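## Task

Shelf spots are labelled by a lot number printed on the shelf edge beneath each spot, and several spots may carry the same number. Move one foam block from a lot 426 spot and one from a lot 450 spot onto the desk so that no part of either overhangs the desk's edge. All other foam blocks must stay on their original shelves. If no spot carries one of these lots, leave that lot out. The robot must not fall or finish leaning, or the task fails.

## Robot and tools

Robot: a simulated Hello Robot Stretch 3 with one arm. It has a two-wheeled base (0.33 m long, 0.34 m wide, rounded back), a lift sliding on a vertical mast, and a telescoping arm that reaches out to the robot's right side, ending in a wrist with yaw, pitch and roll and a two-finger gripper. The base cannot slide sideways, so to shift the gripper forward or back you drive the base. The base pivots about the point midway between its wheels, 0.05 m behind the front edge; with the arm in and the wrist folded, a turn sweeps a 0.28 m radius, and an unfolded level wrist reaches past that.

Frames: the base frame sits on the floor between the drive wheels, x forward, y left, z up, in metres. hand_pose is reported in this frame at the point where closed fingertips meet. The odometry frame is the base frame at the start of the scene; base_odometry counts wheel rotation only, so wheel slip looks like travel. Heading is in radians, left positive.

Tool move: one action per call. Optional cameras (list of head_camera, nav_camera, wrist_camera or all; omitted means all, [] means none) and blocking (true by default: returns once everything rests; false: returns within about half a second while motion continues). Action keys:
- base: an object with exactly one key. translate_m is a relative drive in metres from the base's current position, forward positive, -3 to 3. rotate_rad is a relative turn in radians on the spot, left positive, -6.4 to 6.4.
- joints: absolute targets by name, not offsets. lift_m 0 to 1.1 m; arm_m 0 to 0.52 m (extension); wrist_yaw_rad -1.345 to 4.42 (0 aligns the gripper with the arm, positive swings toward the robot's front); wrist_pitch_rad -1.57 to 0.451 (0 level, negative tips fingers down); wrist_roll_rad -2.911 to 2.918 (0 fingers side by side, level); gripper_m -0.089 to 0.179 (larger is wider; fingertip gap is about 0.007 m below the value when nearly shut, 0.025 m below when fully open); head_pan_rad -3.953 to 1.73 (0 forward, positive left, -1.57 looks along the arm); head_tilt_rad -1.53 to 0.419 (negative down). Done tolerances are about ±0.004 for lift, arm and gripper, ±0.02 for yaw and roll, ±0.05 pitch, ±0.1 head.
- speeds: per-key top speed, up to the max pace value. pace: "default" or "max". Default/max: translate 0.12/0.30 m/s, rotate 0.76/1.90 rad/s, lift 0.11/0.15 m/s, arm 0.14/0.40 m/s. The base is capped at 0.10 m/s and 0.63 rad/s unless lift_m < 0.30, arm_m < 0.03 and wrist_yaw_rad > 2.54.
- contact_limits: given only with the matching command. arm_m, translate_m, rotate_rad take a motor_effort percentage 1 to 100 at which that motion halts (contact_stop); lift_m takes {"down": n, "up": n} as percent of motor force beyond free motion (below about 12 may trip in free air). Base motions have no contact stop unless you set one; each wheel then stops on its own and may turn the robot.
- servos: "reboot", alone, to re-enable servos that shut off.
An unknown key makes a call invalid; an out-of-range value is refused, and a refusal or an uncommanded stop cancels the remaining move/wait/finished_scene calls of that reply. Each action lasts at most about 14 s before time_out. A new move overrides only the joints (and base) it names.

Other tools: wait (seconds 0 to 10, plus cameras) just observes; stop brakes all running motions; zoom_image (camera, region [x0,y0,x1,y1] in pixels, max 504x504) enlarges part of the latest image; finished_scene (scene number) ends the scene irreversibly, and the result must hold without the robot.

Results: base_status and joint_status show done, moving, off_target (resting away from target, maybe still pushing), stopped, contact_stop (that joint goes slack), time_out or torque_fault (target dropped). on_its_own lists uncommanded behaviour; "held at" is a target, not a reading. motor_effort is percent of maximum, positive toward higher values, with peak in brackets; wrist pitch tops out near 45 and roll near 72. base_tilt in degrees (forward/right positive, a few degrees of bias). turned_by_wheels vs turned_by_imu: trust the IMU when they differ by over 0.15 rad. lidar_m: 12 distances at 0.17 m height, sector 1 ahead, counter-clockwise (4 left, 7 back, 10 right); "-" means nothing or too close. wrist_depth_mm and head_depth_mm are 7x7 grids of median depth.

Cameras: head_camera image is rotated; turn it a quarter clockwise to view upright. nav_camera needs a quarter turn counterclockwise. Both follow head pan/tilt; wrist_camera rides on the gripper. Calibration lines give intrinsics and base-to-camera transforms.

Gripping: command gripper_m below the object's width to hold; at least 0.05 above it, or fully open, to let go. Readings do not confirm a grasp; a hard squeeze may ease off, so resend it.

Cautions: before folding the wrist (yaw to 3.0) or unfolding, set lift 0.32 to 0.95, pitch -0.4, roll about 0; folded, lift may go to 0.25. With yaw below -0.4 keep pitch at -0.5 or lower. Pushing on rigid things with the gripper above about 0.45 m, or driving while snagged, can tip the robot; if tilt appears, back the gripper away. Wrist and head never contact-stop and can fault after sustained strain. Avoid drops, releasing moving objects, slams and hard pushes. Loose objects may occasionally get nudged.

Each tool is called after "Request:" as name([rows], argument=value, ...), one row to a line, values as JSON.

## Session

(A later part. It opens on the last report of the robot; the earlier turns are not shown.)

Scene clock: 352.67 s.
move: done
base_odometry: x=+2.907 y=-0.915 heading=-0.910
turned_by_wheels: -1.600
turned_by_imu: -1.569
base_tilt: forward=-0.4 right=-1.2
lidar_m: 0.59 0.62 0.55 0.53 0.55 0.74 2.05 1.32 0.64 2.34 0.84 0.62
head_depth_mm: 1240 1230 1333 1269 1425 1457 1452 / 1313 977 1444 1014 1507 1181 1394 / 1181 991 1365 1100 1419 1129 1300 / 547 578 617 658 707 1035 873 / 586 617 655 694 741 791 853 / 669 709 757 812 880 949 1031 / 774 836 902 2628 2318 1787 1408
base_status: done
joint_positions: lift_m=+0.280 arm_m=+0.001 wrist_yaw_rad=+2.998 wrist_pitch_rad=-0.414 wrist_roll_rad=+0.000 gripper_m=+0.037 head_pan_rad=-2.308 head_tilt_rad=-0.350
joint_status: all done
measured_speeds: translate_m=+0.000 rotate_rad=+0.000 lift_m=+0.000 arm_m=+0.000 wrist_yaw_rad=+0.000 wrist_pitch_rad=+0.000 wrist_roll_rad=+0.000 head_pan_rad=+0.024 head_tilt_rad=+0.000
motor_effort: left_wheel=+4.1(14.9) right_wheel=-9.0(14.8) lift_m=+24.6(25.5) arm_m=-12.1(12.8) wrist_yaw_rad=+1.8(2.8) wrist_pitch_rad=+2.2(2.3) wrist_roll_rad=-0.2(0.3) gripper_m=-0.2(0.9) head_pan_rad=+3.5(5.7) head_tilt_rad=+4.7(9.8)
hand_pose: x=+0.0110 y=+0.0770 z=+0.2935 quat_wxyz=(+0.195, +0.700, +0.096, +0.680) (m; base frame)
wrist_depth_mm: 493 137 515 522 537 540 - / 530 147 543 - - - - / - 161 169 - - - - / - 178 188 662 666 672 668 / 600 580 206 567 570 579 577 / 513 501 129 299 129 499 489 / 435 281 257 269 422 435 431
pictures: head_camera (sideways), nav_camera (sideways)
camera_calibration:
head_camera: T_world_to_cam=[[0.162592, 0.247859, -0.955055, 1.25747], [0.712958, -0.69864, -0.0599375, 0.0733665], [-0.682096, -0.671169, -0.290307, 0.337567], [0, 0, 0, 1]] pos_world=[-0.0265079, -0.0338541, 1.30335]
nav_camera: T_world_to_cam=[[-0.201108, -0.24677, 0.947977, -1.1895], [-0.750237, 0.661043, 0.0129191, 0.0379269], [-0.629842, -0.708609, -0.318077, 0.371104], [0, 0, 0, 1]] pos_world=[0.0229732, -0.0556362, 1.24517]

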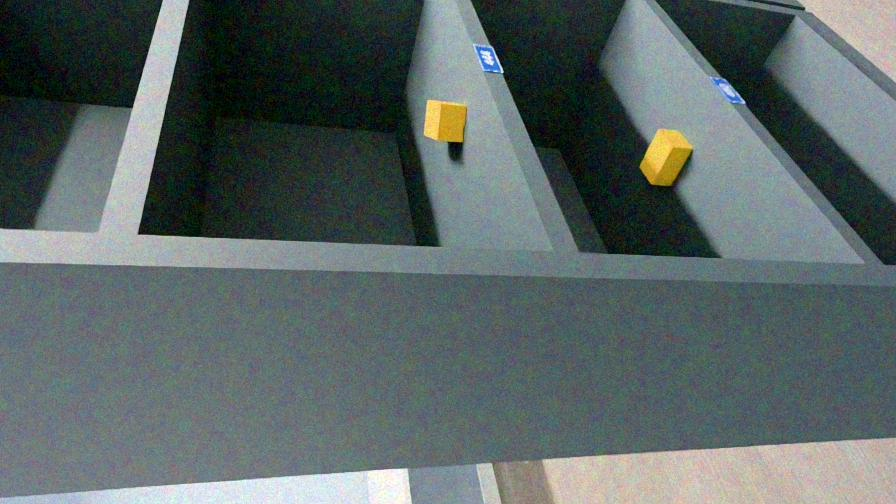

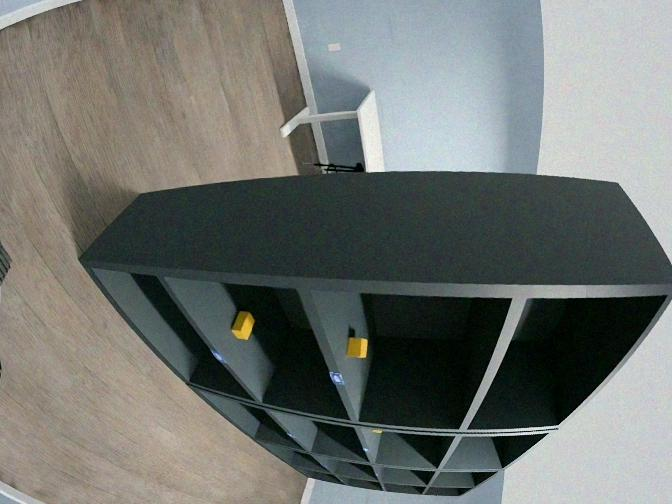

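Request:
move(base={"translate_m":-0.85}, joints={"lift_m":0.3,"head_pan_rad":-1.6,"head_tilt_rad":-0.65}, pace="max", cameras=["nav_camera","head_camera"])

Scene clock: 382.13 s.
move: done
base_odometry: x=+2.385 y=-0.244 heading=-0.910
turned_by_wheels: +0.000
turned_by_imu: -0.001
base_tilt: forward=-0.2 right=-1.2
lidar_m: 1.43 0.75 0.55 0.53 0.54 0.74 2.04 0.68 0.66 0.93 0.62 1.49
head_depth_mm: 767 851 802 606 1017 879 1092 / 766 846 792 599 1046 871 1144 / 761 844 782 595 1038 841 1132 / 760 839 773 589 1034 838 1126 / 756 839 763 581 1027 833 1118 / 754 837 749 577 1014 826 1115 / 751 833 739 570 1010 824 1109
base_status: done
joint_positions: lift_m=+0.300 arm_m=+0.001 wrist_yaw_rad=+2.998 wrist_pitch_rad=-0.414 wrist_roll_rad=+0.000 gripper_m=+0.037 head_pan_rad=-1.600 head_tilt_rad=-0.650
joint_status: all done
measured_speeds: all 0
motor_effort: left_wheel=-3.6(10.9) right_wheel=-2.7(16.6) lift_m=+28.6(30.9) arm_m=-4.6(10.0) wrist_yaw_rad=+0.4(3.0) wrist_pitch_rad=+2.2(2.3) wrist_roll_rad=+0.1(0.3) gripper_m=+0.0(0.9) head_pan_rad=-3.2(6.0) head_tilt_rad=-2.8(6.8)
hand_pose: x=+0.0110 y=+0.0770 z=+0.3135 quat_wxyz=(+0.195, +0.700, +0.096, +0.680) (m; base frame)
wrist_depth_mm: 486 137 506 527 532 538 - / 523 147 534 - - - - / - 161 170 - - - - / - 179 188 - 681 700 701 / 627 591 206 594 592 608 604 / 534 538 129 514 128 519 519 / 462 301 263 293 447 454 451
pictures: head_camera (sideways), nav_camera (sideways)
camera_calibration:
head_camera: T_world_to_cam=[[-0.0298312, 0.563466, -0.825601, 1.08972], [0.996514, -0.0476152, -0.0685038, 0.0827405], [-0.0779106, -0.824766, -0.560081, 0.684953], [0, 0, 0, 1]] pos_world=[0.0034208, -0.0451546, 1.28897]
nav_camera: T_world_to_cam=[[-0.0000136048, -0.584349, 0.811502, -1.01276], [-0.999908, 0.0110428, 0.00793497, 0.0459326], [-0.013598, -0.811427, -0.584295, 0.713711], [0, 0, 0, 1]] pos_world=[0.0556197, -0.0131914, 1.23851]

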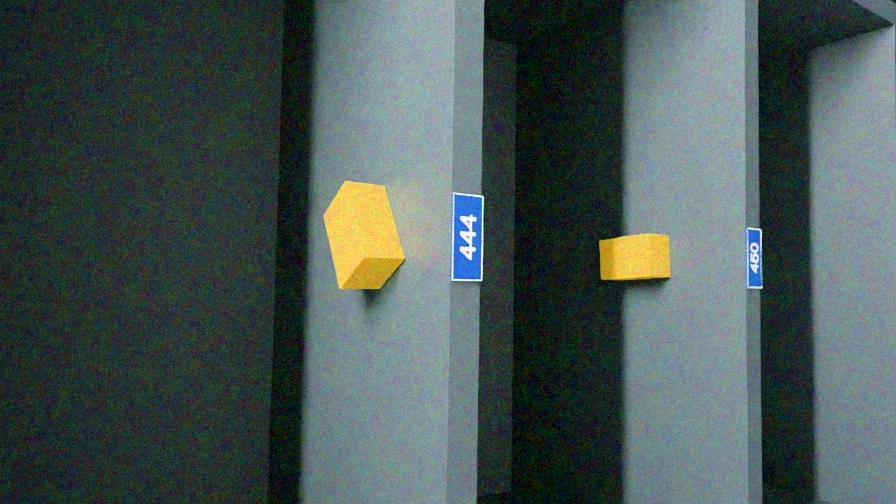

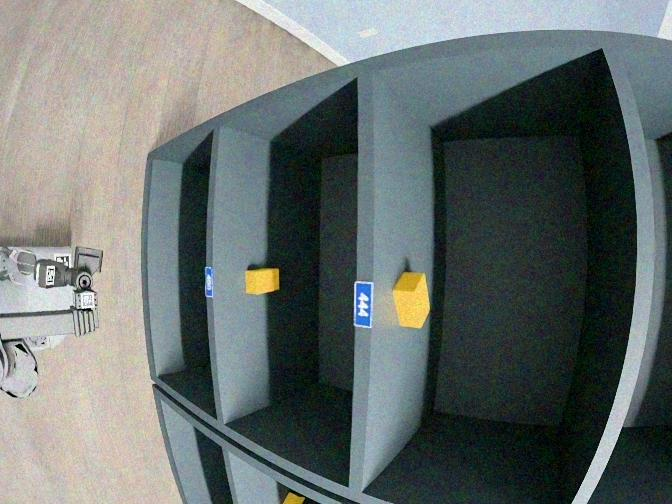

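Request:
zoom_image(camera="head_camera", region=[580, 200, 780, 310])

Scaled by 2.520 from the camera's 896x504 image, which has a finer 1280x720 frame.

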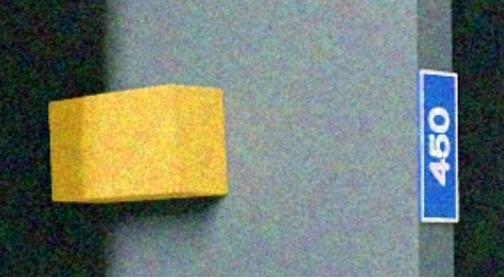

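Request:
move(base={"translate_m":-0.06}, joints={"lift_m":0.6}, cameras=[])

Request:
move(joints={"wrist_yaw_rad":0.05}, cameras=[])

Request:
move(joints={"wrist_pitch_rad":-0.25,"gripper_m":0.179}, cameras=["wrist_camera","head_camera"])

Scene clock: 414.40 s.
move: done
base_odometry: x=+2.349 y=-0.197 heading=-0.910
turned_by_wheels: +0.000
turned_by_imu: +0.000
base_tilt: forward=-0.4 right=-1.2
lidar_m: 1.50 0.75 0.54 0.52 0.54 0.74 2.03 0.68 0.63 0.93 0.65 1.56
head_depth_mm: 767 851 803 608 985 880 1026 / 766 847 792 602 1046 869 1138 / 763 846 784 595 1036 868 1136 / 759 845 772 590 1033 841 1127 / 757 841 764 582 1025 833 1118 / 754 838 753 577 1018 829 1115 / 751 831 740 570 1008 825 1112
base_status: done
joint_positions: lift_m=+0.600 arm_m=+0.001 wrist_yaw_rad=+2.998 wrist_pitch_rad=-0.414 wrist_roll_rad=+0.000 gripper_m=+0.037 head_pan_rad=-1.600 head_tilt_rad=-0.650
joint_status: all done
measured_speeds: all 0
motor_effort: left_wheel=-5.8(11.1) right_wheel=-7.7(9.7) lift_m=+29.1(32.5) arm_m=+0.1(2.8) wrist_yaw_rad=+1.5(3.0) wrist_pitch_rad=+2.3(2.3) wrist_roll_rad=-0.1(0.3) gripper_m=+0.2(0.8) head_pan_rad=-2.6(3.5) head_tilt_rad=-1.8(3.3)
hand_pose: x=+0.0110 y=+0.0770 z=+0.6135 quat_wxyz=(+0.195, +0.700, +0.096, +0.680) (m; base frame)
wrist_depth_mm: 486 137 507 533 533 541 - / 530 148 539 - - - - / - 161 170 - - - - / - 178 187 - - - - / - - 203 150 152 - - / - - 129 150 129 842 871 / 772 787 263 776 751 767 757
pictures: none
No camera images: "cameras" was empty.

Scene clock: 416.87 s.
move: done
base_odometry: x=+2.349 y=-0.197 heading=-0.910
turned_by_wheels: +0.000
turned_by_imu: +0.000
base_tilt: forward=-0.4 right=-1.1
lidar_m: 1.49 0.75 0.54 0.52 0.54 0.74 2.04 0.68 0.63 0.93 0.66 1.55
head_depth_mm: 768 851 802 606 981 877 1024 / 766 850 794 600 1045 870 1137 / 762 843 781 594 1039 865 1133 / 760 841 772 588 1031 836 1110 / 758 841 760 582 1023 833 1093 / 754 834 753 577 1018 825 1117 / 754 832 743 572 1007 825 1115
base_status: not commanded
joint_positions: lift_m=+0.600 arm_m=+0.001 wrist_yaw_rad=+0.053 wrist_pitch_rad=-0.414 wrist_roll_rad=+0.000 gripper_m=+0.037 head_pan_rad=-1.600 head_tilt_rad=-0.650
joint_status: all done
measured_speeds: all 0
motor_effort: left_wheel=-5.5(6.0) right_wheel=-7.6(8.3) lift_m=+29.9(30.0) arm_m=+1.4(2.3) wrist_yaw_rad=-3.4(5.5) wrist_pitch_rad=+2.3(2.3) wrist_roll_rad=-0.3(0.3) gripper_m=+0.3(0.7) head_pan_rad=-2.4(3.3) head_tilt_rad=-1.1(2.7)
hand_pose: x=-0.0096 y=-0.3701 z=+0.6135 quat_wxyz=(+0.696, +0.164, -0.687, -0.127) (m; base frame)
wrist_depth_mm: - - - - - - 588 / - - - - - - 583 / - - - - - - - / - - - - 319 327 327 / - 330 320 155 304 303 294 / - - 126 - 126 - - / - - 108 - - - -
pictures: none
No camera images: "cameras" was empty.

Scene clock: 418.83 s.
move: done
base_odometry: x=+2.349 y=-0.197 heading=-0.910
turned_by_wheels: +0.000
turned_by_imu: +0.000
base_tilt: forward=-0.2 right=-1.2
lidar_m: 1.49 0.75 0.54 0.52 0.54 0.74 2.04 0.69 0.62 0.93 0.65 1.55
head_depth_mm: 769 854 803 608 982 877 1026 / 767 849 794 602 1048 873 1139 / 761 847 784 594 1041 864 1107 / 758 840 772 589 1037 839 1130 / 757 838 762 583 1023 830 1124 / 756 837 750 580 1014 830 1093 / 755 835 741 571 1007 823 1111
base_status: not commanded
joint_positions: lift_m=+0.600 arm_m=+0.001 wrist_yaw_rad=+0.053 wrist_pitch_rad=-0.273 wrist_roll_rad=+0.000 gripper_m=+0.179 head_pan_rad=-1.600 head_tilt_rad=-0.650
joint_status: all done
measured_speeds: all 0
motor_effort: left_wheel=-5.3(5.9) right_wheel=-7.7(8.2) lift_m=+28.7(30.1) arm_m=+2.8(2.9) wrist_yaw_rad=-3.5(5.1) wrist_pitch_rad=+3.7(5.8) wrist_roll_rad=-0.1(0.3) gripper_m=+0.6(83.2) head_pan_rad=-2.7(3.2) head_tilt_rad=-1.0(2.1)
hand_pose: x=-0.0088 y=-0.3855 z=+0.6464 quat_wxyz=(+0.703, +0.115, -0.697, -0.078) (m; base frame)
wrist_depth_mm: - - - - - - 582 / - - - - - - 620 / - - - - - - - / - - - - - - - / - 143 - - - - - / - 142 323 317 309 300 296 / - 740 - - - - 105
pictures: head_camera (sideways), wrist_camera
camera_calibration:
head_camera: T_world_to_cam=[[-0.0298312, 0.563466, -0.825601, 1.08972], [0.996514, -0.0476152, -0.0685038, 0.0827405], [-0.0779106, -0.824766, -0.560081, 0.684953], [0, 0, 0, 1]] pos_world=[0.0034208, -0.0451546, 1.28897]
wrist_camera: T_world_to_cam=[[-0.995463, -0.0930694, -0.0197837, -0.0252169], [-0.0250073, 0.456526, -0.889359, 0.783258], [0.0918038, -0.884829, -0.456782, 0.121154], [0, 0, 0, 1]] pos_world=[-0.0166377, -0.252724, 0.75144]

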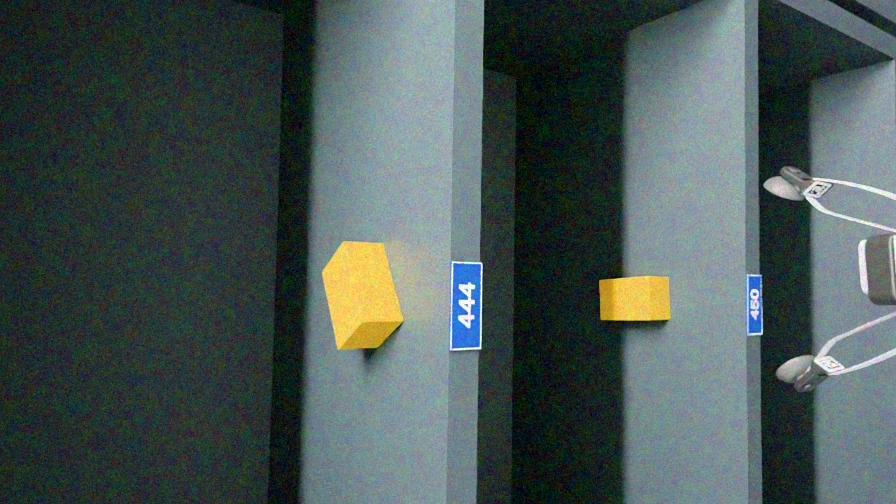

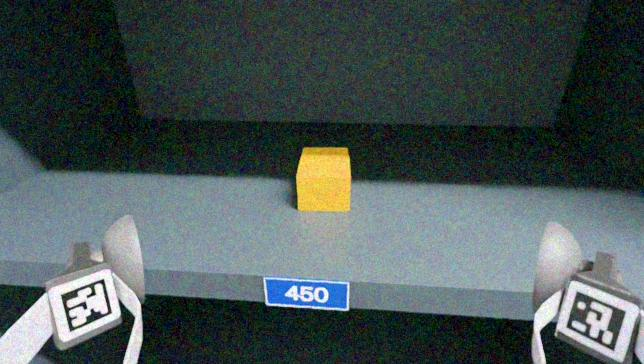

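Request:
move(base={"translate_m":0.03}, joints={"lift_m":0.525}, cameras=[])

Request:
move(joints={"arm_m":0.15}, contact_limits={"arm_m":30}, cameras=["wrist_camera"])

Scene clock: 435.67 s.
move: done
base_odometry: x=+2.367 y=-0.220 heading=-0.910
turned_by_wheels: +0.000
turned_by_imu: +0.000
base_tilt: forward=-0.2 right=-1.3
lidar_m: 1.47 0.75 0.55 0.52 0.54 0.74 2.05 0.69 0.64 0.93 0.63 1.52
head_depth_mm: 768 851 804 608 998 878 1049 / 766 847 793 600 1045 872 1140 / 763 846 782 594 1040 859 1112 / 762 839 771 589 1033 838 1133 / 755 841 762 583 1024 831 1119 / 751 837 751 576 1018 826 1095 / 754 831 742 571 1013 825 1114
base_status: done
joint_positions: lift_m=+0.525 arm_m=+0.001 wrist_yaw_rad=+0.053 wrist_pitch_rad=-0.272 wrist_roll_rad=+0.000 gripper_m=+0.179 head_pan_rad=-1.600 head_tilt_rad=-0.650
joint_status: all done
measured_speeds: all 0
motor_effort: left_wheel=+2.2(8.5) right_wheel=+5.8(10.4) lift_m=+26.4(27.1) arm_m=+5.8(5.9) wrist_yaw_rad=-4.1(4.9) wrist_pitch_rad=+3.7(3.7) wrist_roll_rad=+0.0(0.3) gripper_m=+0.5(1.0) head_pan_rad=-2.4(2.9) head_tilt_rad=+0.0(1.2)
hand_pose: x=-0.0088 y=-0.3856 z=+0.5717 quat_wxyz=(+0.703, +0.114, -0.697, -0.078) (m; base frame)
wrist_depth_mm: - - - - - - 580 / - - - - - - 610 / - - - - - - - / 299 297 296 310 308 307 305 / 303 147 289 - 272 264 260 / - 140 - - - - - / - - - - - - 105
pictures: none
No camera images: "cameras" was empty.

Scene clock: 438.03 s.
move: done
base_odometry: x=+2.367 y=-0.220 heading=-0.910
turned_by_wheels: +0.000
turned_by_imu: +0.000
base_tilt: forward=-0.3 right=-1.3
lidar_m: 1.46 0.75 0.54 0.52 0.54 0.74 2.04 0.69 0.64 0.93 0.64 1.52
head_depth_mm: 767 851 802 607 1001 877 1043 / 766 846 793 601 1047 871 1136 / 762 848 782 595 1043 845 526 / 758 840 770 587 1033 838 522 / 758 837 762 582 1021 832 1092 / 754 836 751 577 1016 828 1118 / 756 830 742 570 1010 823 1112
base_status: not commanded
joint_positions: lift_m=+0.525 arm_m=+0.150 wrist_yaw_rad=+0.053 wrist_pitch_rad=-0.272 wrist_roll_rad=+0.000 gripper_m=+0.179 head_pan_rad=-1.600 head_tilt_rad=-0.650
joint_status: all done
measured_speeds: all 0
motor_effort: left_wheel=+2.5(3.1) right_wheel=+6.0(6.6) lift_m=+27.3(29.5) arm_m=+12.3(14.8) wrist_yaw_rad=-2.8(4.1) wrist_pitch_rad=+3.5(3.7) wrist_roll_rad=+0.2(0.3) gripper_m=+0.3(1.3) head_pan_rad=-2.7(3.2) head_tilt_rad=+0.7(1.2)
contact_limits: arm_m 30 (drawing in: default 31, maximum 55; extending or still: default 39, maximum 69)
hand_pose: x=-0.0088 y=-0.5350 z=+0.5718 quat_wxyz=(+0.703, +0.114, -0.697, -0.078) (m; base frame)
wrist_depth_mm: - - - - - - - / - - - - - - - / - - - - - - - / 297 297 295 - 307 306 304 / 244 231 241 230 238 237 237 / - 183 197 195 195 195 193 / 118 167 166 165 164 164 105
pictures: wrist_camera
camera_calibration:
wrist_camera: T_world_to_cam=[[-0.995495, -0.0927415, -0.0197029, -0.0405262], [-0.0248069, 0.455353, -0.889966, 0.784791], [0.0915085, -0.885468, -0.455602, -0.046312], [0, 0, 0, 1]] pos_world=[-0.0166374, -0.402123, 0.676538]

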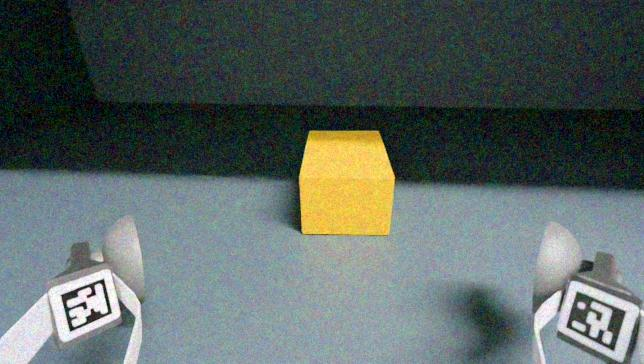

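Request:
move(joints={"arm_m":0.26}, speeds={"arm_m":0.08}, contact_limits={"arm_m":30}, cameras=["wrist_camera"])

Scene clock: 444.97 s.
move: done
base_odometry: x=+2.367 y=-0.220 heading=-0.910
turned_by_wheels: +0.000
turned_by_imu: +0.000
base_tilt: forward=-0.3 right=-1.2
lidar_m: 1.46 0.75 0.55 0.52 0.54 0.74 2.05 0.69 0.64 0.93 0.64 1.52
head_depth_mm: 767 850 803 606 1001 878 1047 / 764 848 792 600 1043 872 1138 / 761 844 782 594 1040 625 540 / 759 841 771 589 1027 617 1081 / 757 840 762 581 1024 809 1120 / 755 831 750 576 1018 828 1117 / 753 832 740 571 1009 824 1110
base_status: not commanded
joint_positions: lift_m=+0.525 arm_m=+0.260 wrist_yaw_rad=+0.053 wrist_pitch_rad=-0.272 wrist_roll_rad=+0.000 gripper_m=+0.179 head_pan_rad=-1.600 head_tilt_rad=-0.650
joint_status: all done
measured_speeds: all 0
motor_effort: left_wheel=+3.1(3.1) right_wheel=+6.3(6.7) lift_m=+24.6(24.6) arm_m=+12.6(14.4) wrist_yaw_rad=-2.7(4.0) wrist_pitch_rad=+3.5(3.7) wrist_roll_rad=+0.2(0.3) gripper_m=+0.4(1.0) head_pan_rad=-2.4(2.6) head_tilt_rad=+1.4(2.4)
contact_limits: arm_m 30 (drawing in: default 31, maximum 55; extending or still: default 39, maximum 69)
hand_pose: x=-0.0088 y=-0.6450 z=+0.5718 quat_wxyz=(+0.703, +0.114, -0.697, -0.078) (m; base frame)
wrist_depth_mm: - - 399 390 382 374 370 / - - - - 396 394 389 / - - - - - - - / 297 295 310 326 306 306 302 / 253 231 240 156 227 237 236 / - 182 195 138 181 193 192 / 118 166 161 126 130 164 105
pictures: wrist_camera
camera_calibration:
wrist_camera: T_world_to_cam=[[-0.995495, -0.0927415, -0.0197029, -0.0507278], [-0.0248069, 0.455353, -0.889966, 0.83488], [0.0915085, -0.885468, -0.455602, -0.143713], [0, 0, 0, 1]] pos_world=[-0.0166374, -0.512123, 0.676538]

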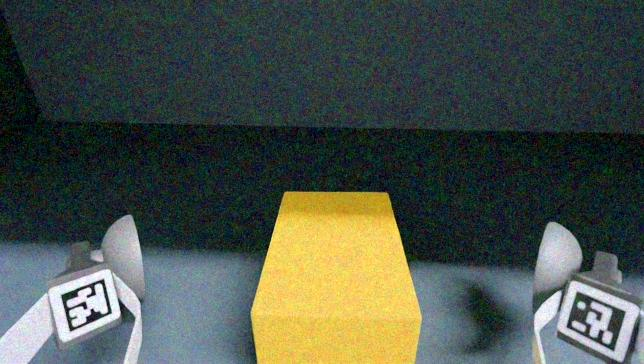

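Request:
move(joints={"gripper_m":0.03}, cameras=["wrist_camera"])

Request:
move(joints={"lift_m":0.585}, speeds={"lift_m":0.06}, cameras=["wrist_camera"])

Scene clock: 452.87 s.
move: done
base_odometry: x=+2.367 y=-0.220 heading=-0.910
turned_by_wheels: +0.000
turned_by_imu: +0.000
base_tilt: forward=-0.3 right=-1.1
lidar_m: 1.47 0.75 0.54 0.52 0.54 0.74 2.04 0.69 0.65 0.93 0.63 1.52
head_depth_mm: 767 849 801 608 1002 874 1041 / 765 849 793 600 1044 872 1143 / 762 843 783 594 1038 625 541 / 758 841 772 587 1031 616 1087 / 756 837 761 582 1023 810 1125 / 755 838 752 576 1018 826 1116 / 749 832 740 572 1013 823 1109
base_status: not commanded
joint_positions: lift_m=+0.525 arm_m=+0.260 wrist_yaw_rad=+0.052 wrist_pitch_rad=-0.266 wrist_roll_rad=+0.000 gripper_m=+0.031 head_pan_rad=-1.600 head_tilt_rad=-0.650
joint_status: all done
measured_speeds: all 0
motor_effort: left_wheel=+1.9(3.0) right_wheel=+6.0(6.5) lift_m=+25.3(26.1) arm_m=+12.6(13.2) wrist_yaw_rad=-2.7(4.0) wrist_pitch_rad=+2.4(3.7) wrist_roll_rad=+0.1(0.4) gripper_m=-11.5(82.5) head_pan_rad=-2.1(2.4) head_tilt_rad=+3.2(3.2)
contact_limits: arm_m 30 (drawing in: default 31, maximum 55; extending or still: default 39, maximum 69)
hand_pose: x=-0.0090 y=-0.6456 z=+0.5732 quat_wxyz=(+0.703, +0.112, -0.698, -0.076) (m; base frame)
wrist_depth_mm: - - 398 388 379 373 366 / - - - - 398 394 386 / - - - - - - - / 301 301 298 313 296 309 308 / 245 244 234 159 157 240 239 / 200 200 128 140 128 196 196 / 168 162 162 126 126 156 165
pictures: wrist_camera
camera_calibration:
wrist_camera: T_world_to_cam=[[-0.995544, -0.0922767, -0.0194202, -0.0507578], [-0.024305, 0.450084, -0.892655, 0.834579], [0.091112, -0.888206, -0.450321, -0.148279], [0, 0, 0, 1]] pos_world=[-0.0167372, -0.512016, 0.677233]

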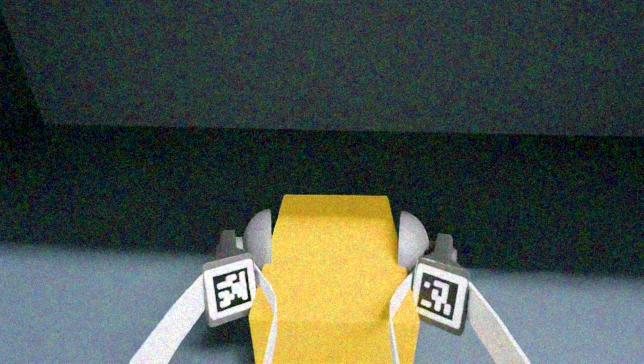

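Scene clock: 454.47 s.
move: done
base_odometry: x=+2.367 y=-0.220 heading=-0.910
turned_by_wheels: +0.000
turned_by_imu: +0.000
base_tilt: forward=-0.2 right=-1.2
lidar_m: 1.46 0.75 0.54 0.52 0.55 0.74 2.04 0.69 0.64 0.93 0.64 1.52
head_depth_mm: 767 852 803 606 1003 879 1044 / 766 845 794 600 1046 872 1116 / 761 844 782 597 1040 570 513 / 761 838 773 588 1026 581 1128 / 756 840 760 583 1021 810 1125 / 755 835 750 575 1016 830 1113 / 752 828 742 570 1006 821 1115
base_status: not commanded
joint_positions: lift_m=+0.585 arm_m=+0.260 wrist_yaw_rad=+0.052 wrist_pitch_rad=-0.266 wrist_roll_rad=+0.000 gripper_m=+0.031 head_pan_rad=-1.600 head_tilt_rad=-0.650
joint_status: all done
measured_speeds: all 0
motor_effort: left_wheel=+2.4(2.9) right_wheel=+5.7(6.6) lift_m=+27.5(31.5) arm_m=+12.8(13.4) wrist_yaw_rad=-1.3(4.1) wrist_pitch_rad=+2.5(2.5) wrist_roll_rad=+0.1(0.3) gripper_m=-10.9(11.4) head_pan_rad=-1.7(2.5) head_tilt_rad=+3.7(3.7)
contact_limits: arm_m 30 (drawing in: default 31, maximum 55; extending or still: default 39, maximum 69)
hand_pose: x=-0.0090 y=-0.6456 z=+0.6332 quat_wxyz=(+0.703, +0.112, -0.698, -0.076) (m; base frame)
wrist_depth_mm: - - 395 389 381 372 368 / - - - - 400 396 388 / - - - - - - - / - - - - - - - / - - 153 158 151 325 312 / 284 293 128 141 127 277 277 / 239 224 223 127 127 228 235
pictures: wrist_camera
camera_calibration:
wrist_camera: T_world_to_cam=[[-0.995544, -0.0922785, -0.019433, -0.049584], [-0.0243066, 0.450204, -0.892595, 0.888155], [0.0911161, -0.888145, -0.45044, -0.12114], [0, 0, 0, 1]] pos_world=[-0.0167372, -0.512016, 0.737233]

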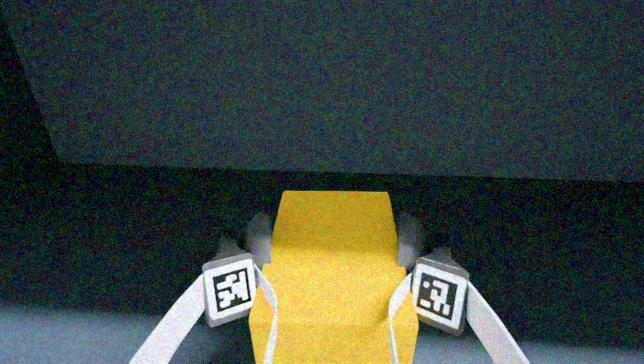

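Request:
move(joints={"arm_m":0.003,"lift_m":0.7}, speeds={"arm_m":0.2,"lift_m":0.06}, cameras=[])

Request:
move(joints={"wrist_yaw_rad":1.57}, speeds={"wrist_yaw_rad":0.8}, cameras=["wrist_camera"])

Request:
move(base={"translate_m":0.8}, joints={"lift_m":0.8}, cameras=[])

Request:
move(base={"rotate_rad":-1.59}, joints={"head_pan_rad":0,"head_tilt_rad":-0.4}, cameras=["nav_camera"])

Scene clock: 477.53 s.
move: done
base_odometry: x=+2.367 y=-0.220 heading=-0.910
turned_by_wheels: +0.000
turned_by_imu: +0.000
base_tilt: forward=-0.2 right=-1.3
lidar_m: 1.46 0.75 0.55 0.52 0.54 0.75 2.04 0.69 0.64 0.93 0.63 1.52
head_depth_mm: 767 851 801 608 1001 877 1048 / 766 849 793 601 1049 868 1135 / 763 845 784 596 1037 844 1137 / 759 838 773 589 1032 594 394 / 758 841 763 583 1024 813 1098 / 753 836 754 577 1018 827 1119 / 754 832 745 572 1008 824 1110
base_status: not commanded
joint_positions: lift_m=+0.700 arm_m=+0.003 wrist_yaw_rad=+0.052 wrist_pitch_rad=-0.266 wrist_roll_rad=+0.000 gripper_m=+0.031 head_pan_rad=-1.600 head_tilt_rad=-0.650
joint_status: all done
measured_speeds: all 0
motor_effort: left_wheel=+2.1(2.9) right_wheel=+5.5(6.8) lift_m=+29.2(32.4) arm_m=-11.8(14.8) wrist_yaw_rad=-1.4(4.0) wrist_pitch_rad=+2.5(2.6) wrist_roll_rad=+0.2(0.3) gripper_m=-10.9(11.5) head_pan_rad=-1.6(2.4) head_tilt_rad=+2.3(3.8)
hand_pose: x=-0.0090 y=-0.3885 z=+0.7481 quat_wxyz=(+0.703, +0.112, -0.698, -0.076) (m; base frame)
wrist_depth_mm: - - - - - - 584 / - - - - - - 628 / - - - - - - 655 / - - - - - - - / - - 153 158 152 - - / - - 129 140 127 - - / - - 124 127 124 - -
pictures: none
No camera images: "cameras" was empty.

Scene clock: 480.03 s.
move: done
base_odometry: x=+2.367 y=-0.220 heading=-0.910
turned_by_wheels: +0.000
turned_by_imu: +0.000
base_tilt: forward=-0.3 right=-1.2
lidar_m: 1.46 0.75 0.54 0.52 0.54 0.74 2.05 0.69 0.64 0.93 0.64 1.52
head_depth_mm: 770 848 808 607 1001 879 1044 / 766 848 795 601 1049 870 1137 / 763 845 788 595 1041 843 1136 / 757 843 774 589 1030 838 1124 / 756 840 759 582 1029 835 1125 / 754 835 753 577 1016 828 1118 / 754 834 742 572 1009 824 1112
base_status: not commanded
joint_positions: lift_m=+0.700 arm_m=+0.003 wrist_yaw_rad=+1.567 wrist_pitch_rad=-0.266 wrist_roll_rad=+0.000 gripper_m=+0.031 head_pan_rad=-1.600 head_tilt_rad=-0.650
joint_status: all done
measured_speeds: all 0
motor_effort: left_wheel=+2.7(2.9) right_wheel=+5.6(6.6) lift_m=+28.3(30.0) arm_m=-12.6(13.0) wrist_yaw_rad=+1.7(5.8) wrist_pitch_rad=+2.6(2.6) wrist_roll_rad=+0.0(0.3) gripper_m=-10.8(11.3) head_pan_rad=-1.3(2.2) head_tilt_rad=+2.1(3.3)
hand_pose: x=+0.2195 y=-0.1490 z=+0.7481 quat_wxyz=(+0.563, +0.561, -0.430, +0.428) (m; base frame)
wrist_depth_mm: - - - - - - - / - - - - - - - / - - - - - - - / - - - - - - - / - - 158 158 160 - - / - - 128 140 127 - - / 891 944 129 127 126 942 -
pictures: wrist_camera
camera_calibration:
wrist_camera: T_world_to_cam=[[0.0365825, -0.999142, -0.019441, -0.135725], [-0.451032, 0.000852039, -0.892507, 0.799333], [0.891758, 0.0414187, -0.450613, 0.313708], [0, 0, 0, 1]] pos_world=[0.0857383, -0.149283, 0.852133]

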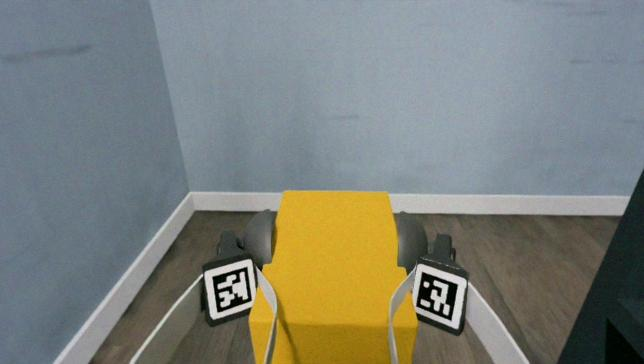

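Scene clock: 489.17 s.
move: done
base_odometry: x=+2.858 y=-0.852 heading=-0.910
turned_by_wheels: +0.000
turned_by_imu: -0.001
base_tilt: forward=-0.3 right=-1.2
lidar_m: 0.67 0.70 0.55 0.53 0.55 0.74 2.05 1.31 0.59 2.66 0.96 0.70
head_depth_mm: 2692 2759 885 871 866 858 907 / 2697 2887 3125 2296 1201 1187 1184 / 2682 3000 3124 2288 1764 1422 328 / 2676 2961 3170 2266 1731 1410 327 / 2647 2933 3163 2257 1737 1414 1194 / 2640 2909 3008 2229 1719 1395 1186 / 2194 2189 2229 2084 1704 1398 1185
base_status: done
joint_positions: lift_m=+0.800 arm_m=+0.003 wrist_yaw_rad=+1.567 wrist_pitch_rad=-0.267 wrist_roll_rad=+0.000 gripper_m=+0.031 head_pan_rad=-1.600 head_tilt_rad=-0.650
joint_status: all done
measured_speeds: all 0
motor_effort: left_wheel=+7.9(11.3) right_wheel=+1.2(10.7) lift_m=+24.5(33.0) arm_m=-11.3(12.7) wrist_yaw_rad=+1.6(4.4) wrist_pitch_rad=+2.5(2.7) wrist_roll_rad=+0.1(0.3) gripper_m=-10.9(11.6) head_pan_rad=-1.7(2.3) head_tilt_rad=+1.5(3.3)
hand_pose: x=+0.2195 y=-0.1490 z=+0.8480 quat_wxyz=(+0.563, +0.561, -0.430, +0.428) (m; base frame)
wrist_depth_mm: - - - - - - - / - - - - - - - / - - - - - - - / - - - - - - - / - - 153 158 152 - - / - - 128 140 127 - - / - - 124 127 124 - -
pictures: none
No camera images: "cameras" was empty.

Scene clock: 492.80 s.
move: done
base_odometry: x=+2.858 y=-0.852 heading=-2.499
turned_by_wheels: -1.590
turned_by_imu: -1.564
base_tilt: forward=-0.4 right=-1.3
lidar_m: 2.68 0.96 0.70 0.67 0.70 0.55 0.53 0.54 0.74 2.00 1.31 0.59
head_depth_mm: 2750 2922 3038 912 895 879 872 / 2740 2899 3049 3260 2430 1725 1303 / 2718 2913 3086 3295 2426 1790 1426 / 2709 2867 3060 3238 2410 1763 1402 / 2709 2862 3078 3263 2427 1767 1402 / 2715 2840 3020 3158 2371 1750 1391 / 2010 2029 2079 2101 2119 1743 1384
base_status: done
joint_positions: lift_m=+0.800 arm_m=+0.003 wrist_yaw_rad=+1.567 wrist_pitch_rad=-0.267 wrist_roll_rad=+0.000 gripper_m=+0.031 head_pan_rad=+0.001 head_tilt_rad=-0.399
joint_status: all done
measured_speeds: all 0
motor_effort: left_wheel=+7.8(11.9) right_wheel=-10.3(13.0) lift_m=+24.8(25.4) arm_m=-11.4(13.1) wrist_yaw_rad=+1.7(3.3) wrist_pitch_rad=+2.6(2.7) wrist_roll_rad=+0.1(0.3) gripper_m=-10.6(11.5) head_pan_rad=-3.1(4.7) head_tilt_rad=-3.7(7.3)
hand_pose: x=+0.2195 y=-0.1489 z=+0.8480 quat_wxyz=(+0.563, +0.561, -0.430, +0.428) (m; base frame)
wrist_depth_mm: - - - - - 359 - / - - - - - 378 - / - - - - - - - / - - - - - - - / - - 157 158 151 - - / - - 128 141 127 - - / - - 128 127 124 567 -
pictures: nav_camera (sideways)
camera_calibration:
nav_camera: T_world_to_cam=[[0.36406, 0.0174126, 0.931213, -1.17106], [0.0165818, -0.999788, 0.0122122, 0.0342126], [0.931228, 0.0109953, -0.364271, 0.421687], [0, 0, 0, 1]] pos_world=[0.0330806, 0.04996, 1.24369]

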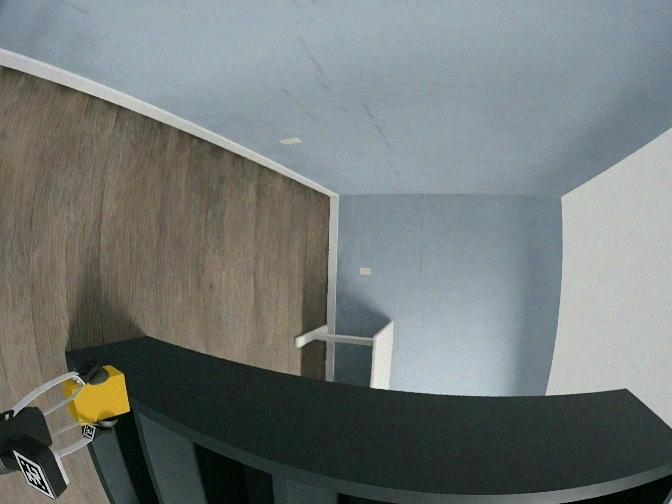

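Request:
move(base={"rotate_rad":0.2}, cameras=[])

Request:
move(base={"translate_m":0.6}, cameras=[])

Request:
move(base={"rotate_rad":-0.2}, cameras=["nav_camera"])

Request:
move(base={"translate_m":1.25}, cameras=[])

Scene clock: 501.87 s.
move: done
base_odometry: x=+2.858 y=-0.852 heading=-2.300
turned_by_wheels: +0.200
turned_by_imu: +0.197
base_tilt: forward=-0.3 right=-1.1
lidar_m: 1.54 0.82 0.67 0.67 0.64 0.53 0.53 0.59 0.95 1.31 0.59 0.62
head_depth_mm: 2629 2773 2953 3131 2450 1797 1427 / 2663 2804 3005 3207 2413 1800 1412 / 2717 2873 3051 3230 2435 1776 1418 / 2759 2862 3124 3285 2400 1770 1407 / 2013 2142 2278 2473 2272 1766 1395 / 1492 1567 1641 1717 1821 1697 1395 / 1194 1234 1287 1332 1385 1448 1362
base_status: done
joint_positions: lift_m=+0.800 arm_m=+0.003 wrist_yaw_rad=+1.567 wrist_pitch_rad=-0.267 wrist_roll_rad=+0.000 gripper_m=+0.031 head_pan_rad=+0.000 head_tilt_rad=-0.400
joint_status: not commanded
measured_speeds: all 0
motor_effort: left_wheel=-8.2(12.3) right_wheel=+8.0(11.7) lift_m=+24.9(26.0) arm_m=-10.3(10.5) wrist_yaw_rad=+1.8(2.9) wrist_pitch_rad=+2.8(2.8) wrist_roll_rad=+0.0(0.3) gripper_m=-11.0(11.3) head_pan_rad=-2.9(3.6) head_tilt_rad=-3.6(4.3)
hand_pose: x=+0.2195 y=-0.1489 z=+0.8480 quat_wxyz=(+0.563, +0.561, -0.430, +0.428) (m; base frame)
wrist_depth_mm: - - - - - - 367 / - - - - - - 361 / - - - - - - 355 / - - - - - - 354 / - - 158 158 159 - 372 / - - 128 141 127 - 393 / - - 128 127 127 - -
pictures: none
No camera images: "cameras" was empty.

Scene clock: 509.00 s.
move: done
base_odometry: x=+2.458 y=-1.299 heading=-2.300
turned_by_wheels: +0.000
turned_by_imu: +0.000
base_tilt: forward=-0.3 right=-1.3
lidar_m: 1.28 0.68 0.56 0.56 0.62 1.00 1.11 1.24 0.46 0.46 0.51 2.34
head_depth_mm: 2142 2268 2425 2566 2474 1798 1425 / 2177 2313 2457 2603 2455 1794 1425 / 2235 2335 2540 2662 2424 1766 1419 / 2252 2359 2532 2748 2406 1765 1404 / 1674 1782 1896 2036 2137 1761 1404 / 1249 1306 1371 1434 1503 1580 1393 / 996 1026 1065 1105 1157 1201 1248
base_status: done
joint_positions: lift_m=+0.800 arm_m=+0.003 wrist_yaw_rad=+1.567 wrist_pitch_rad=-0.267 wrist_roll_rad=+0.000 gripper_m=+0.031 head_pan_rad=+0.000 head_tilt_rad=-0.400
joint_status: not commanded
measured_speeds: all 0
motor_effort: left_wheel=+0.2(8.8) right_wheel=+10.9(13.8) lift_m=+26.7(27.1) arm_m=-8.3(10.1) wrist_yaw_rad=+1.4(3.3) wrist_pitch_rad=+2.6(2.7) wrist_roll_rad=+0.2(0.4) gripper_m=-10.8(11.6) head_pan_rad=-2.7(3.7) head_tilt_rad=-3.0(4.3)
hand_pose: x=+0.2195 y=-0.1489 z=+0.8480 quat_wxyz=(+0.563, +0.561, -0.430, +0.428) (m; base frame)
wrist_depth_mm: - - - - - - - / - - - - - - - / - - - - - - - / - - - - - - - / - - 158 158 159 - - / - - 129 141 127 - - / - 98 128 127 127 - -
pictures: none
No camera images: "cameras" was empty.

Scene clock: 510.33 s.
move: done
base_odometry: x=+2.458 y=-1.299 heading=-2.500
turned_by_wheels: -0.200
turned_by_imu: -0.197
base_tilt: forward=-0.3 right=-1.2
lidar_m: 2.22 0.80 0.58 0.56 0.58 0.79 1.11 1.15 1.57 0.46 0.48 2.33
head_depth_mm: 2225 2401 2557 2358 2388 1799 1430 / 2216 2376 2531 2751 2423 1804 1425 / 2213 2372 2519 2720 2418 1772 1407 / 2211 2371 2555 2698 2392 1776 1399 / 2227 2354 2510 2722 2398 1750 1398 / 2204 2349 2484 2670 2306 1757 1391 / 1680 1724 1730 1763 1797 1668 1379
base_status: done
joint_positions: lift_m=+0.800 arm_m=+0.003 wrist_yaw_rad=+1.568 wrist_pitch_rad=-0.267 wrist_roll_rad=+0.000 gripper_m=+0.031 head_pan_rad=+0.000 head_tilt_rad=-0.400
joint_status: not commanded
measured_speeds: all 0
motor_effort: left_wheel=+7.2(12.2) right_wheel=-9.5(12.8) lift_m=+27.0(27.3) arm_m=-7.7(8.7) wrist_yaw_rad=+1.8(3.0) wrist_pitch_rad=+2.5(2.7) wrist_roll_rad=-0.2(0.3) gripper_m=-10.8(11.3) head_pan_rad=-2.4(3.1) head_tilt_rad=-2.7(3.3)
hand_pose: x=+0.2195 y=-0.1489 z=+0.8480 quat_wxyz=(+0.563, +0.561, -0.430, +0.428) (m; base frame)
wrist_depth_mm: - - - - - - - / - - - - - - - / - - - - - - - / - - - - - - - / - - 157 158 159 - - / - - 128 141 127 - - / - - 128 127 126 - -
pictures: nav_camera (sideways)
camera_calibration:
nav_camera: T_world_to_cam=[[0.365165, 0.0170447, 0.930787, -1.17054], [0.0156263, -0.999804, 0.0121781, 0.0341824], [0.930812, 0.0100977, -0.36536, 0.423103], [0, 0, 0, 1]] pos_world=[0.0330754, 0.0498547, 1.24369]

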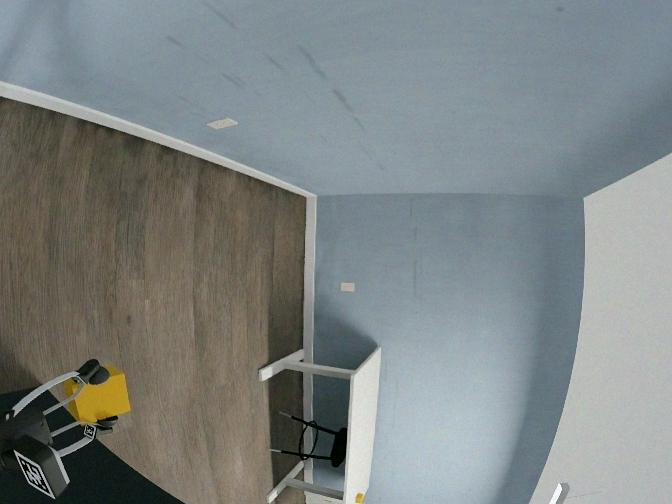

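Scene clock: 523.97 s.
move: done
base_odometry: x=+1.457 y=-2.048 heading=-2.500
turned_by_wheels: +0.000
turned_by_imu: +0.000
base_tilt: forward=-0.3 right=-1.1
lidar_m: 1.40 0.81 0.59 0.57 0.59 0.80 2.18 1.00 1.25 3.35 1.57 1.24
head_depth_mm: 1176 1246 1330 1430 1560 1665 1433 / 1177 1244 1338 1437 1543 1658 1419 / 1171 1241 1333 1422 1538 1663 1416 / 1168 1238 1329 1428 1538 1652 1408 / 1169 1242 1325 1414 1535 1626 1398 / 1159 1241 1322 1422 1536 1633 1395 / 1161 1239 1318 1419 1531 1621 1387
base_status: done
joint_positions: lift_m=+0.800 arm_m=+0.003 wrist_yaw_rad=+1.568 wrist_pitch_rad=-0.267 wrist_roll_rad=+0.000 gripper_m=+0.031 head_pan_rad=+0.000 head_tilt_rad=-0.400
joint_status: not commanded
measured_speeds: all 0
motor_effort: left_wheel=+4.8(11.7) right_wheel=+4.5(10.8) lift_m=+28.7(29.3) arm_m=-8.5(9.0) wrist_yaw_rad=+0.0(3.3) wrist_pitch_rad=+2.6(2.7) wrist_roll_rad=+0.2(0.3) gripper_m=-10.6(11.5) head_pan_rad=-2.1(3.4) head_tilt_rad=-0.5(3.2)
hand_pose: x=+0.2195 y=-0.1489 z=+0.8480 quat_wxyz=(+0.563, +0.561, -0.430, +0.428) (m; base frame)
wrist_depth_mm: - - - - - - - / - - - - - - - / - - - - - - 906 / - - - - - - - / - - 158 158 159 - - / - - 128 141 127 - - / - - 128 127 127 - -
pictures: none
No camera images: "cameras" was empty.

Request:
move(base={"rotate_rad":1.59}, joints={"head_pan_rad":-1.57,"head_tilt_rad":-0.5}, cameras=[])

Request:
move(base={"translate_m":-1.25}, cameras=["nav_camera","head_camera"])

Scene clock: 537.63 s.
move: done
base_odometry: x=+1.457 y=-2.048 heading=-0.910
turned_by_wheels: +1.590
turned_by_imu: +1.564
base_tilt: forward=-0.2 right=-1.2
lidar_m: 0.57 0.59 0.80 2.20 1.11 1.26 3.46 1.57 1.24 1.40 0.80 0.59
head_depth_mm: 1165 1255 1355 1502 1659 1624 1321 / 1162 1257 1359 1496 1654 1616 1318 / 1157 1253 1367 1491 1641 1612 1320 / 1152 1248 1359 1488 1650 1591 1301 / 1155 1246 1360 1493 1663 1590 1299 / 1152 1247 1361 1491 1649 1576 1291 / 1151 1245 1365 1503 1621 1562 1283
base_status: done
joint_positions: lift_m=+0.800 arm_m=+0.003 wrist_yaw_rad=+1.568 wrist_pitch_rad=-0.267 wrist_roll_rad=+0.000 gripper_m=+0.031 head_pan_rad=-1.571 head_tilt_rad=-0.500
joint_status: all done
measured_speeds: all 0
motor_effort: left_wheel=-9.1(12.6) right_wheel=+7.9(13.1) lift_m=+28.3(29.9) arm_m=-12.3(12.8) wrist_yaw_rad=+0.4(3.0) wrist_pitch_rad=+2.6(2.7) wrist_roll_rad=+0.1(0.5) gripper_m=-10.9(11.4) head_pan_rad=+3.5(4.6) head_tilt_rad=-4.5(8.0)
hand_pose: x=+0.2195 y=-0.1489 z=+0.8480 quat_wxyz=(+0.563, +0.561, -0.430, +0.428) (m; base frame)
wrist_depth_mm: - - - - - - - / - - - - - - - / - - - - - - - / - - - - - - - / - - 153 158 151 - - / - - 128 140 127 - - / - 98 124 127 124 - -
pictures: none
No camera images: "cameras" was empty.

Scene clock: 551.27 s.
move: done
base_odometry: x=+0.690 y=-1.061 heading=-0.910
turned_by_wheels: +0.000
turned_by_imu: -0.001
base_tilt: forward=-0.3 right=-1.3
lidar_m: 1.80 1.87 0.92 0.88 0.92 1.25 2.46 1.96 0.79 0.92 1.02 1.87
head_depth_mm: 1159 1251 1374 1379 955 815 1329 / 1155 1245 1367 1364 950 1033 1281 / 1164 1246 1363 1339 936 1463 1280 / 1155 1250 1366 1332 932 1253 1300 / 1154 1242 1364 1323 923 1444 1291 / 1161 1254 1360 1300 918 1445 1288 / 1149 1242 1354 1290 910 1251 1252
base_status: done
joint_positions: lift_m=+0.800 arm_m=+0.003 wrist_yaw_rad=+1.568 wrist_pitch_rad=-0.267 wrist_roll_rad=+0.000 gripper_m=+0.031 head_pan_rad=-1.570 head_tilt_rad=-0.500
joint_status: not commanded
measured_speeds: all 0
motor_effort: left_wheel=-4.8(13.9) right_wheel=-6.5(11.8) lift_m=+26.0(29.0) arm_m=-9.1(12.6) wrist_yaw_rad=+2.2(3.7) wrist_pitch_rad=+2.6(2.7) wrist_roll_rad=+0.0(0.3) gripper_m=-10.7(11.5) head_pan_rad=+3.3(4.1) head_tilt_rad=-2.6(5.1)
hand_pose: x=+0.2195 y=-0.1489 z=+0.8480 quat_wxyz=(+0.563, +0.561, -0.430, +0.428) (m; base frame)
wrist_depth_mm: - - - - - - - / - - - - - - - / - - - - - - - / - - - - - - - / - - 158 157 159 - - / - - 128 140 127 - - / - - 128 127 127 - -
pictures: head_camera (sideways), nav_camera (sideways)
camera_calibration:
head_camera: T_world_to_cam=[[-0.0466117, 0.432442, -0.900456, 1.18749], [0.997505, -0.0276946, -0.0649356, 0.0780432], [-0.0530187, -0.901236, -0.430072, 0.515635], [0, 0, 0, 1]] pos_world=[0.00484091, -0.0466521, 1.29611]
nav_camera: T_world_to_cam=[[0.0173522, -0.45618, 0.889718, -1.11483], [-0.999791, -0.0175245, 0.0105137, 0.0426301], [0.0107957, -0.889715, -0.456389, 0.54717], [0, 0, 0, 1]] pos_world=[0.0560588, -0.0209892, 1.24115]

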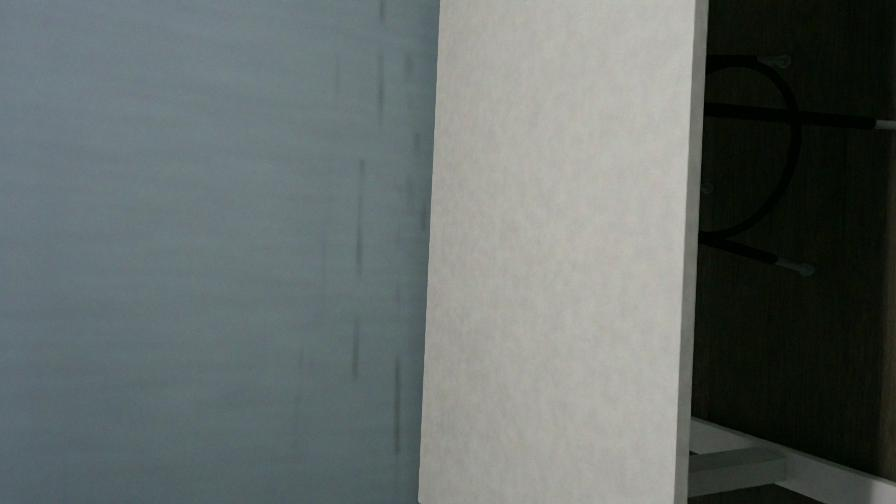

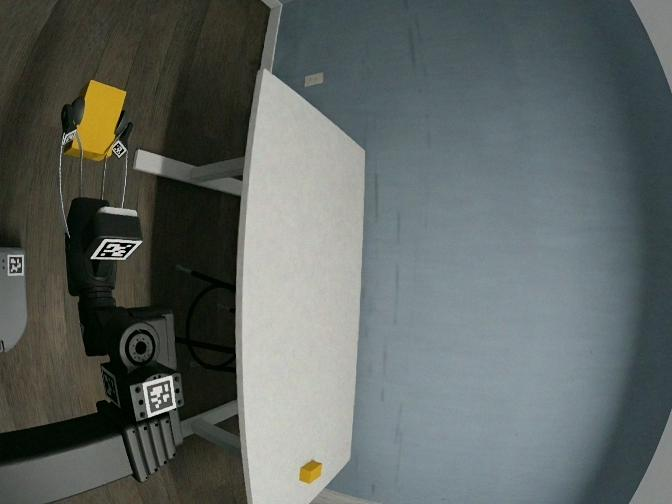

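Request:
move(joints={"wrist_yaw_rad":0}, speeds={"wrist_yaw_rad":0.8}, cameras=[])

Request:
move(joints={"arm_m":0.47}, speeds={"arm_m":0.2}, cameras=[])

Request:
move(joints={"lift_m":0.72}, cameras=["head_camera"])

Request:
move(joints={"lift_m":0.7}, speeds={"lift_m":0.015}, contact_limits={"lift_m":{"down":12}}, cameras=["wrist_camera"])

Scene clock: 564.30 s.
move: done
base_odometry: x=+0.690 y=-1.061 heading=-0.910
turned_by_wheels: +0.000
turned_by_imu: +0.000
base_tilt: forward=-0.3 right=-1.2
lidar_m: 1.81 1.88 0.92 0.88 0.92 1.25 2.47 1.97 0.79 0.92 1.03 1.88
head_depth_mm: 1164 1258 1371 1376 960 812 1324 / 1163 1258 1364 1364 947 1032 1283 / 1158 1251 1357 1340 939 1466 1214 / 1149 1248 1363 1337 930 747 330 / 1157 1243 1363 1314 924 1452 1267 / 1152 1246 1361 1306 917 1451 1296 / 1162 1251 1354 1287 914 1258 1254
base_status: not commanded
joint_positions: lift_m=+0.800 arm_m=+0.003 wrist_yaw_rad=+0.003 wrist_pitch_rad=-0.267 wrist_roll_rad=+0.000 gripper_m=+0.031 head_pan_rad=-1.570 head_tilt_rad=-0.500
joint_status: all done
measured_speeds: all 0
motor_effort: left_wheel=-4.4(5.1) right_wheel=-6.7(7.4) lift_m=+25.0(25.6) arm_m=-8.2(9.1) wrist_yaw_rad=-3.6(5.9) wrist_pitch_rad=+2.6(2.7) wrist_roll_rad=+0.1(0.3) gripper_m=-10.8(11.2) head_pan_rad=+3.7(4.1) head_tilt_rad=-1.4(3.0)
hand_pose: x=-0.0208 y=-0.3888 z=+0.8480 quat_wxyz=(+0.701, +0.095, -0.700, -0.093) (m; base frame)
wrist_depth_mm: - - - - - - - / - - - - - - - / - - - - - - - / - - - - - - - / - - 153 158 151 - - / - - 129 140 127 - - / - - 128 127 126 - -
pictures: none
No camera images: "cameras" was empty.

Scene clock: 568.33 s.
move: done
base_odometry: x=+0.690 y=-1.061 heading=-0.910
turned_by_wheels: +0.000
turned_by_imu: +0.000
base_tilt: forward=-0.3 right=-1.3
lidar_m: 1.81 1.87 0.92 0.89 0.92 1.25 2.47 1.96 0.79 0.92 1.03 1.88
head_depth_mm: 1154 1257 1363 1381 952 783 304 / 1160 1255 1367 1357 507 366 328 / 1159 1251 1360 1344 641 1462 1272 / 1157 1249 1361 1324 830 1254 1305 / 1155 1256 1353 1315 927 1452 1302 / 1153 1249 1356 1291 921 1444 1296 / 1154 1246 1359 1290 910 1257 1255
base_status: not commanded
joint_positions: lift_m=+0.800 arm_m=+0.470 wrist_yaw_rad=+0.003 wrist_pitch_rad=-0.267 wrist_roll_rad=+0.000 gripper_m=+0.031 head_pan_rad=-1.570 head_tilt_rad=-0.500
joint_status: all done
measured_speeds: all 0
motor_effort: left_wheel=-4.4(5.0) right_wheel=-6.2(7.7) lift_m=+23.9(25.3) arm_m=+12.0(14.8) wrist_yaw_rad=-3.4(4.4) wrist_pitch_rad=+2.6(2.7) wrist_roll_rad=+0.1(0.4) gripper_m=-10.9(11.5) head_pan_rad=+3.2(4.0) head_tilt_rad=-1.7(2.5)
hand_pose: x=-0.0208 y=-0.8558 z=+0.8480 quat_wxyz=(+0.701, +0.095, -0.700, -0.093) (m; base frame)
wrist_depth_mm: - - - - - - - / - - - - - - - / - - - - - - - / - - - - - - - / - - 153 158 151 - - / - - 128 141 127 - - / - - 123 127 124 - -
pictures: none
No camera images: "cameras" was empty.

Scene clock: 569.90 s.
move: done
base_odometry: x=+0.690 y=-1.061 heading=-0.910
turned_by_wheels: +0.000
turned_by_imu: +0.000
base_tilt: forward=-0.4 right=-1.2
lidar_m: 1.80 1.87 0.92 0.89 0.92 1.26 2.47 1.96 0.79 0.92 1.02 1.88
head_depth_mm: 1162 1253 1368 1373 953 813 1321 / 1164 1257 1361 1364 947 471 378 / 1162 1245 1365 1343 653 799 1281 / 1154 1250 1361 1331 685 1252 1309 / 1158 1251 1362 1320 926 1457 1292 / 1152 1242 1355 1309 921 1444 1294 / 1154 1245 1355 1283 911 1256 1254
base_status: not commanded
joint_positions: lift_m=+0.720 arm_m=+0.470 wrist_yaw_rad=+0.003 wrist_pitch_rad=-0.267 wrist_roll_rad=+0.000 gripper_m=+0.031 head_pan_rad=-1.570 head_tilt_rad=-0.500
joint_status: all done
measured_speeds: all 0
motor_effort: left_wheel=-4.7(4.9) right_wheel=-6.8(7.3) lift_m=+23.8(25.6) arm_m=+8.0(12.1) wrist_yaw_rad=-2.3(4.9) wrist_pitch_rad=+2.6(2.7) wrist_roll_rad=-0.1(0.3) gripper_m=-10.4(11.1) head_pan_rad=+2.8(3.8) head_tilt_rad=-0.6(2.0)
hand_pose: x=-0.0208 y=-0.8558 z=+0.7680 quat_wxyz=(+0.701, +0.095, -0.700, -0.093) (m; base frame)
wrist_depth_mm: - - - - - - - / - - - - - - - / - - - - - - - / - - - - - - - / - - 153 158 151 - - / - - 128 140 127 - - / - - 123 127 124 - -
pictures: head_camera (sideways)
camera_calibration:
head_camera: T_world_to_cam=[[-0.0466117, 0.432442, -0.900456, 1.18749], [0.997505, -0.0276946, -0.0649356, 0.0780432], [-0.0530187, -0.901236, -0.430072, 0.515635], [0, 0, 0, 1]] pos_world=[0.00484091, -0.0466521, 1.29611]

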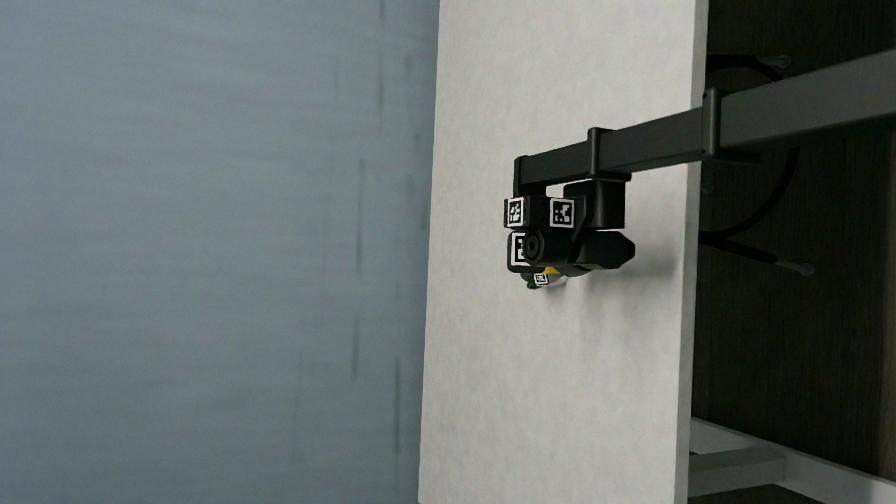

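Scene clock: 571.60 s.
move: done
base_odometry: x=+0.690 y=-1.061 heading=-0.910
turned_by_wheels: +0.000
turned_by_imu: +0.000
base_tilt: forward=-0.3 right=-1.2
lidar_m: 1.80 1.87 0.92 0.88 0.92 1.25 2.46 1.97 0.79 0.92 1.03 1.87
head_depth_mm: 1161 1258 1368 1379 958 815 1326 / 1163 1252 1360 1361 952 755 389 / 1160 1256 1362 1346 660 773 1275 / 1162 1253 1356 1334 692 1250 1307 / 1156 1256 1363 1324 929 1446 1296 / 1155 1247 1360 1308 916 1445 1282 / 1152 1248 1361 1292 912 1261 1259
base_status: not commanded
joint_positions: lift_m=+0.700 arm_m=+0.470 wrist_yaw_rad=+0.002 wrist_pitch_rad=-0.221 wrist_roll_rad=+0.000 gripper_m=+0.031 head_pan_rad=-1.570 head_tilt_rad=-0.500
joint_status: all done
measured_speeds: all 0
motor_effort: left_wheel=-4.6(5.2) right_wheel=-6.2(7.2) lift_m=+16.4(25.3) arm_m=+4.7(8.8) wrist_yaw_rad=-1.6(4.0) wrist_pitch_rad=-5.8(6.2) wrist_roll_rad=-0.1(0.3) gripper_m=-10.5(11.2) head_pan_rad=+3.3(3.9) head_tilt_rad=-0.7(1.7)
contact_limits: lift_m down 12 (down: maximum 72; up: maximum 65)
hand_pose: x=-0.0209 y=-0.8597 z=+0.7590 quat_wxyz=(+0.703, +0.079, -0.702, -0.078) (m; base frame)
wrist_depth_mm: - - - - - - - / - - - - - - - / - - - - - - - / - - - - - - - / - - 153 160 152 - - / - - 128 140 126 - - / - - 116 123 122 - -
pictures: wrist_camera
camera_calibration:
wrist_camera: T_world_to_cam=[[-0.998903, -0.0434112, -0.0175733, -0.0382207], [-0.00179608, 0.410464, -0.911875, 1.07753], [0.0467988, -0.910843, -0.410092, -0.304596], [0, 0, 0, 1]] pos_world=[-0.0219887, -0.721386, 0.856989]

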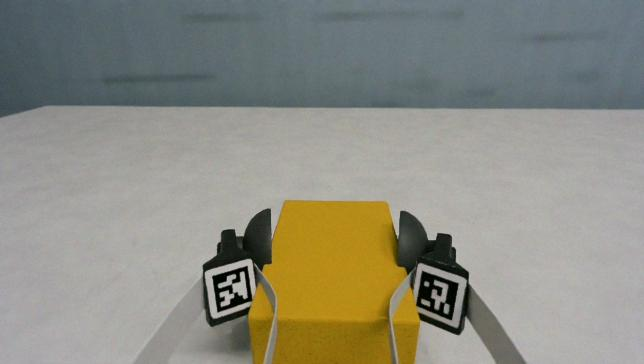

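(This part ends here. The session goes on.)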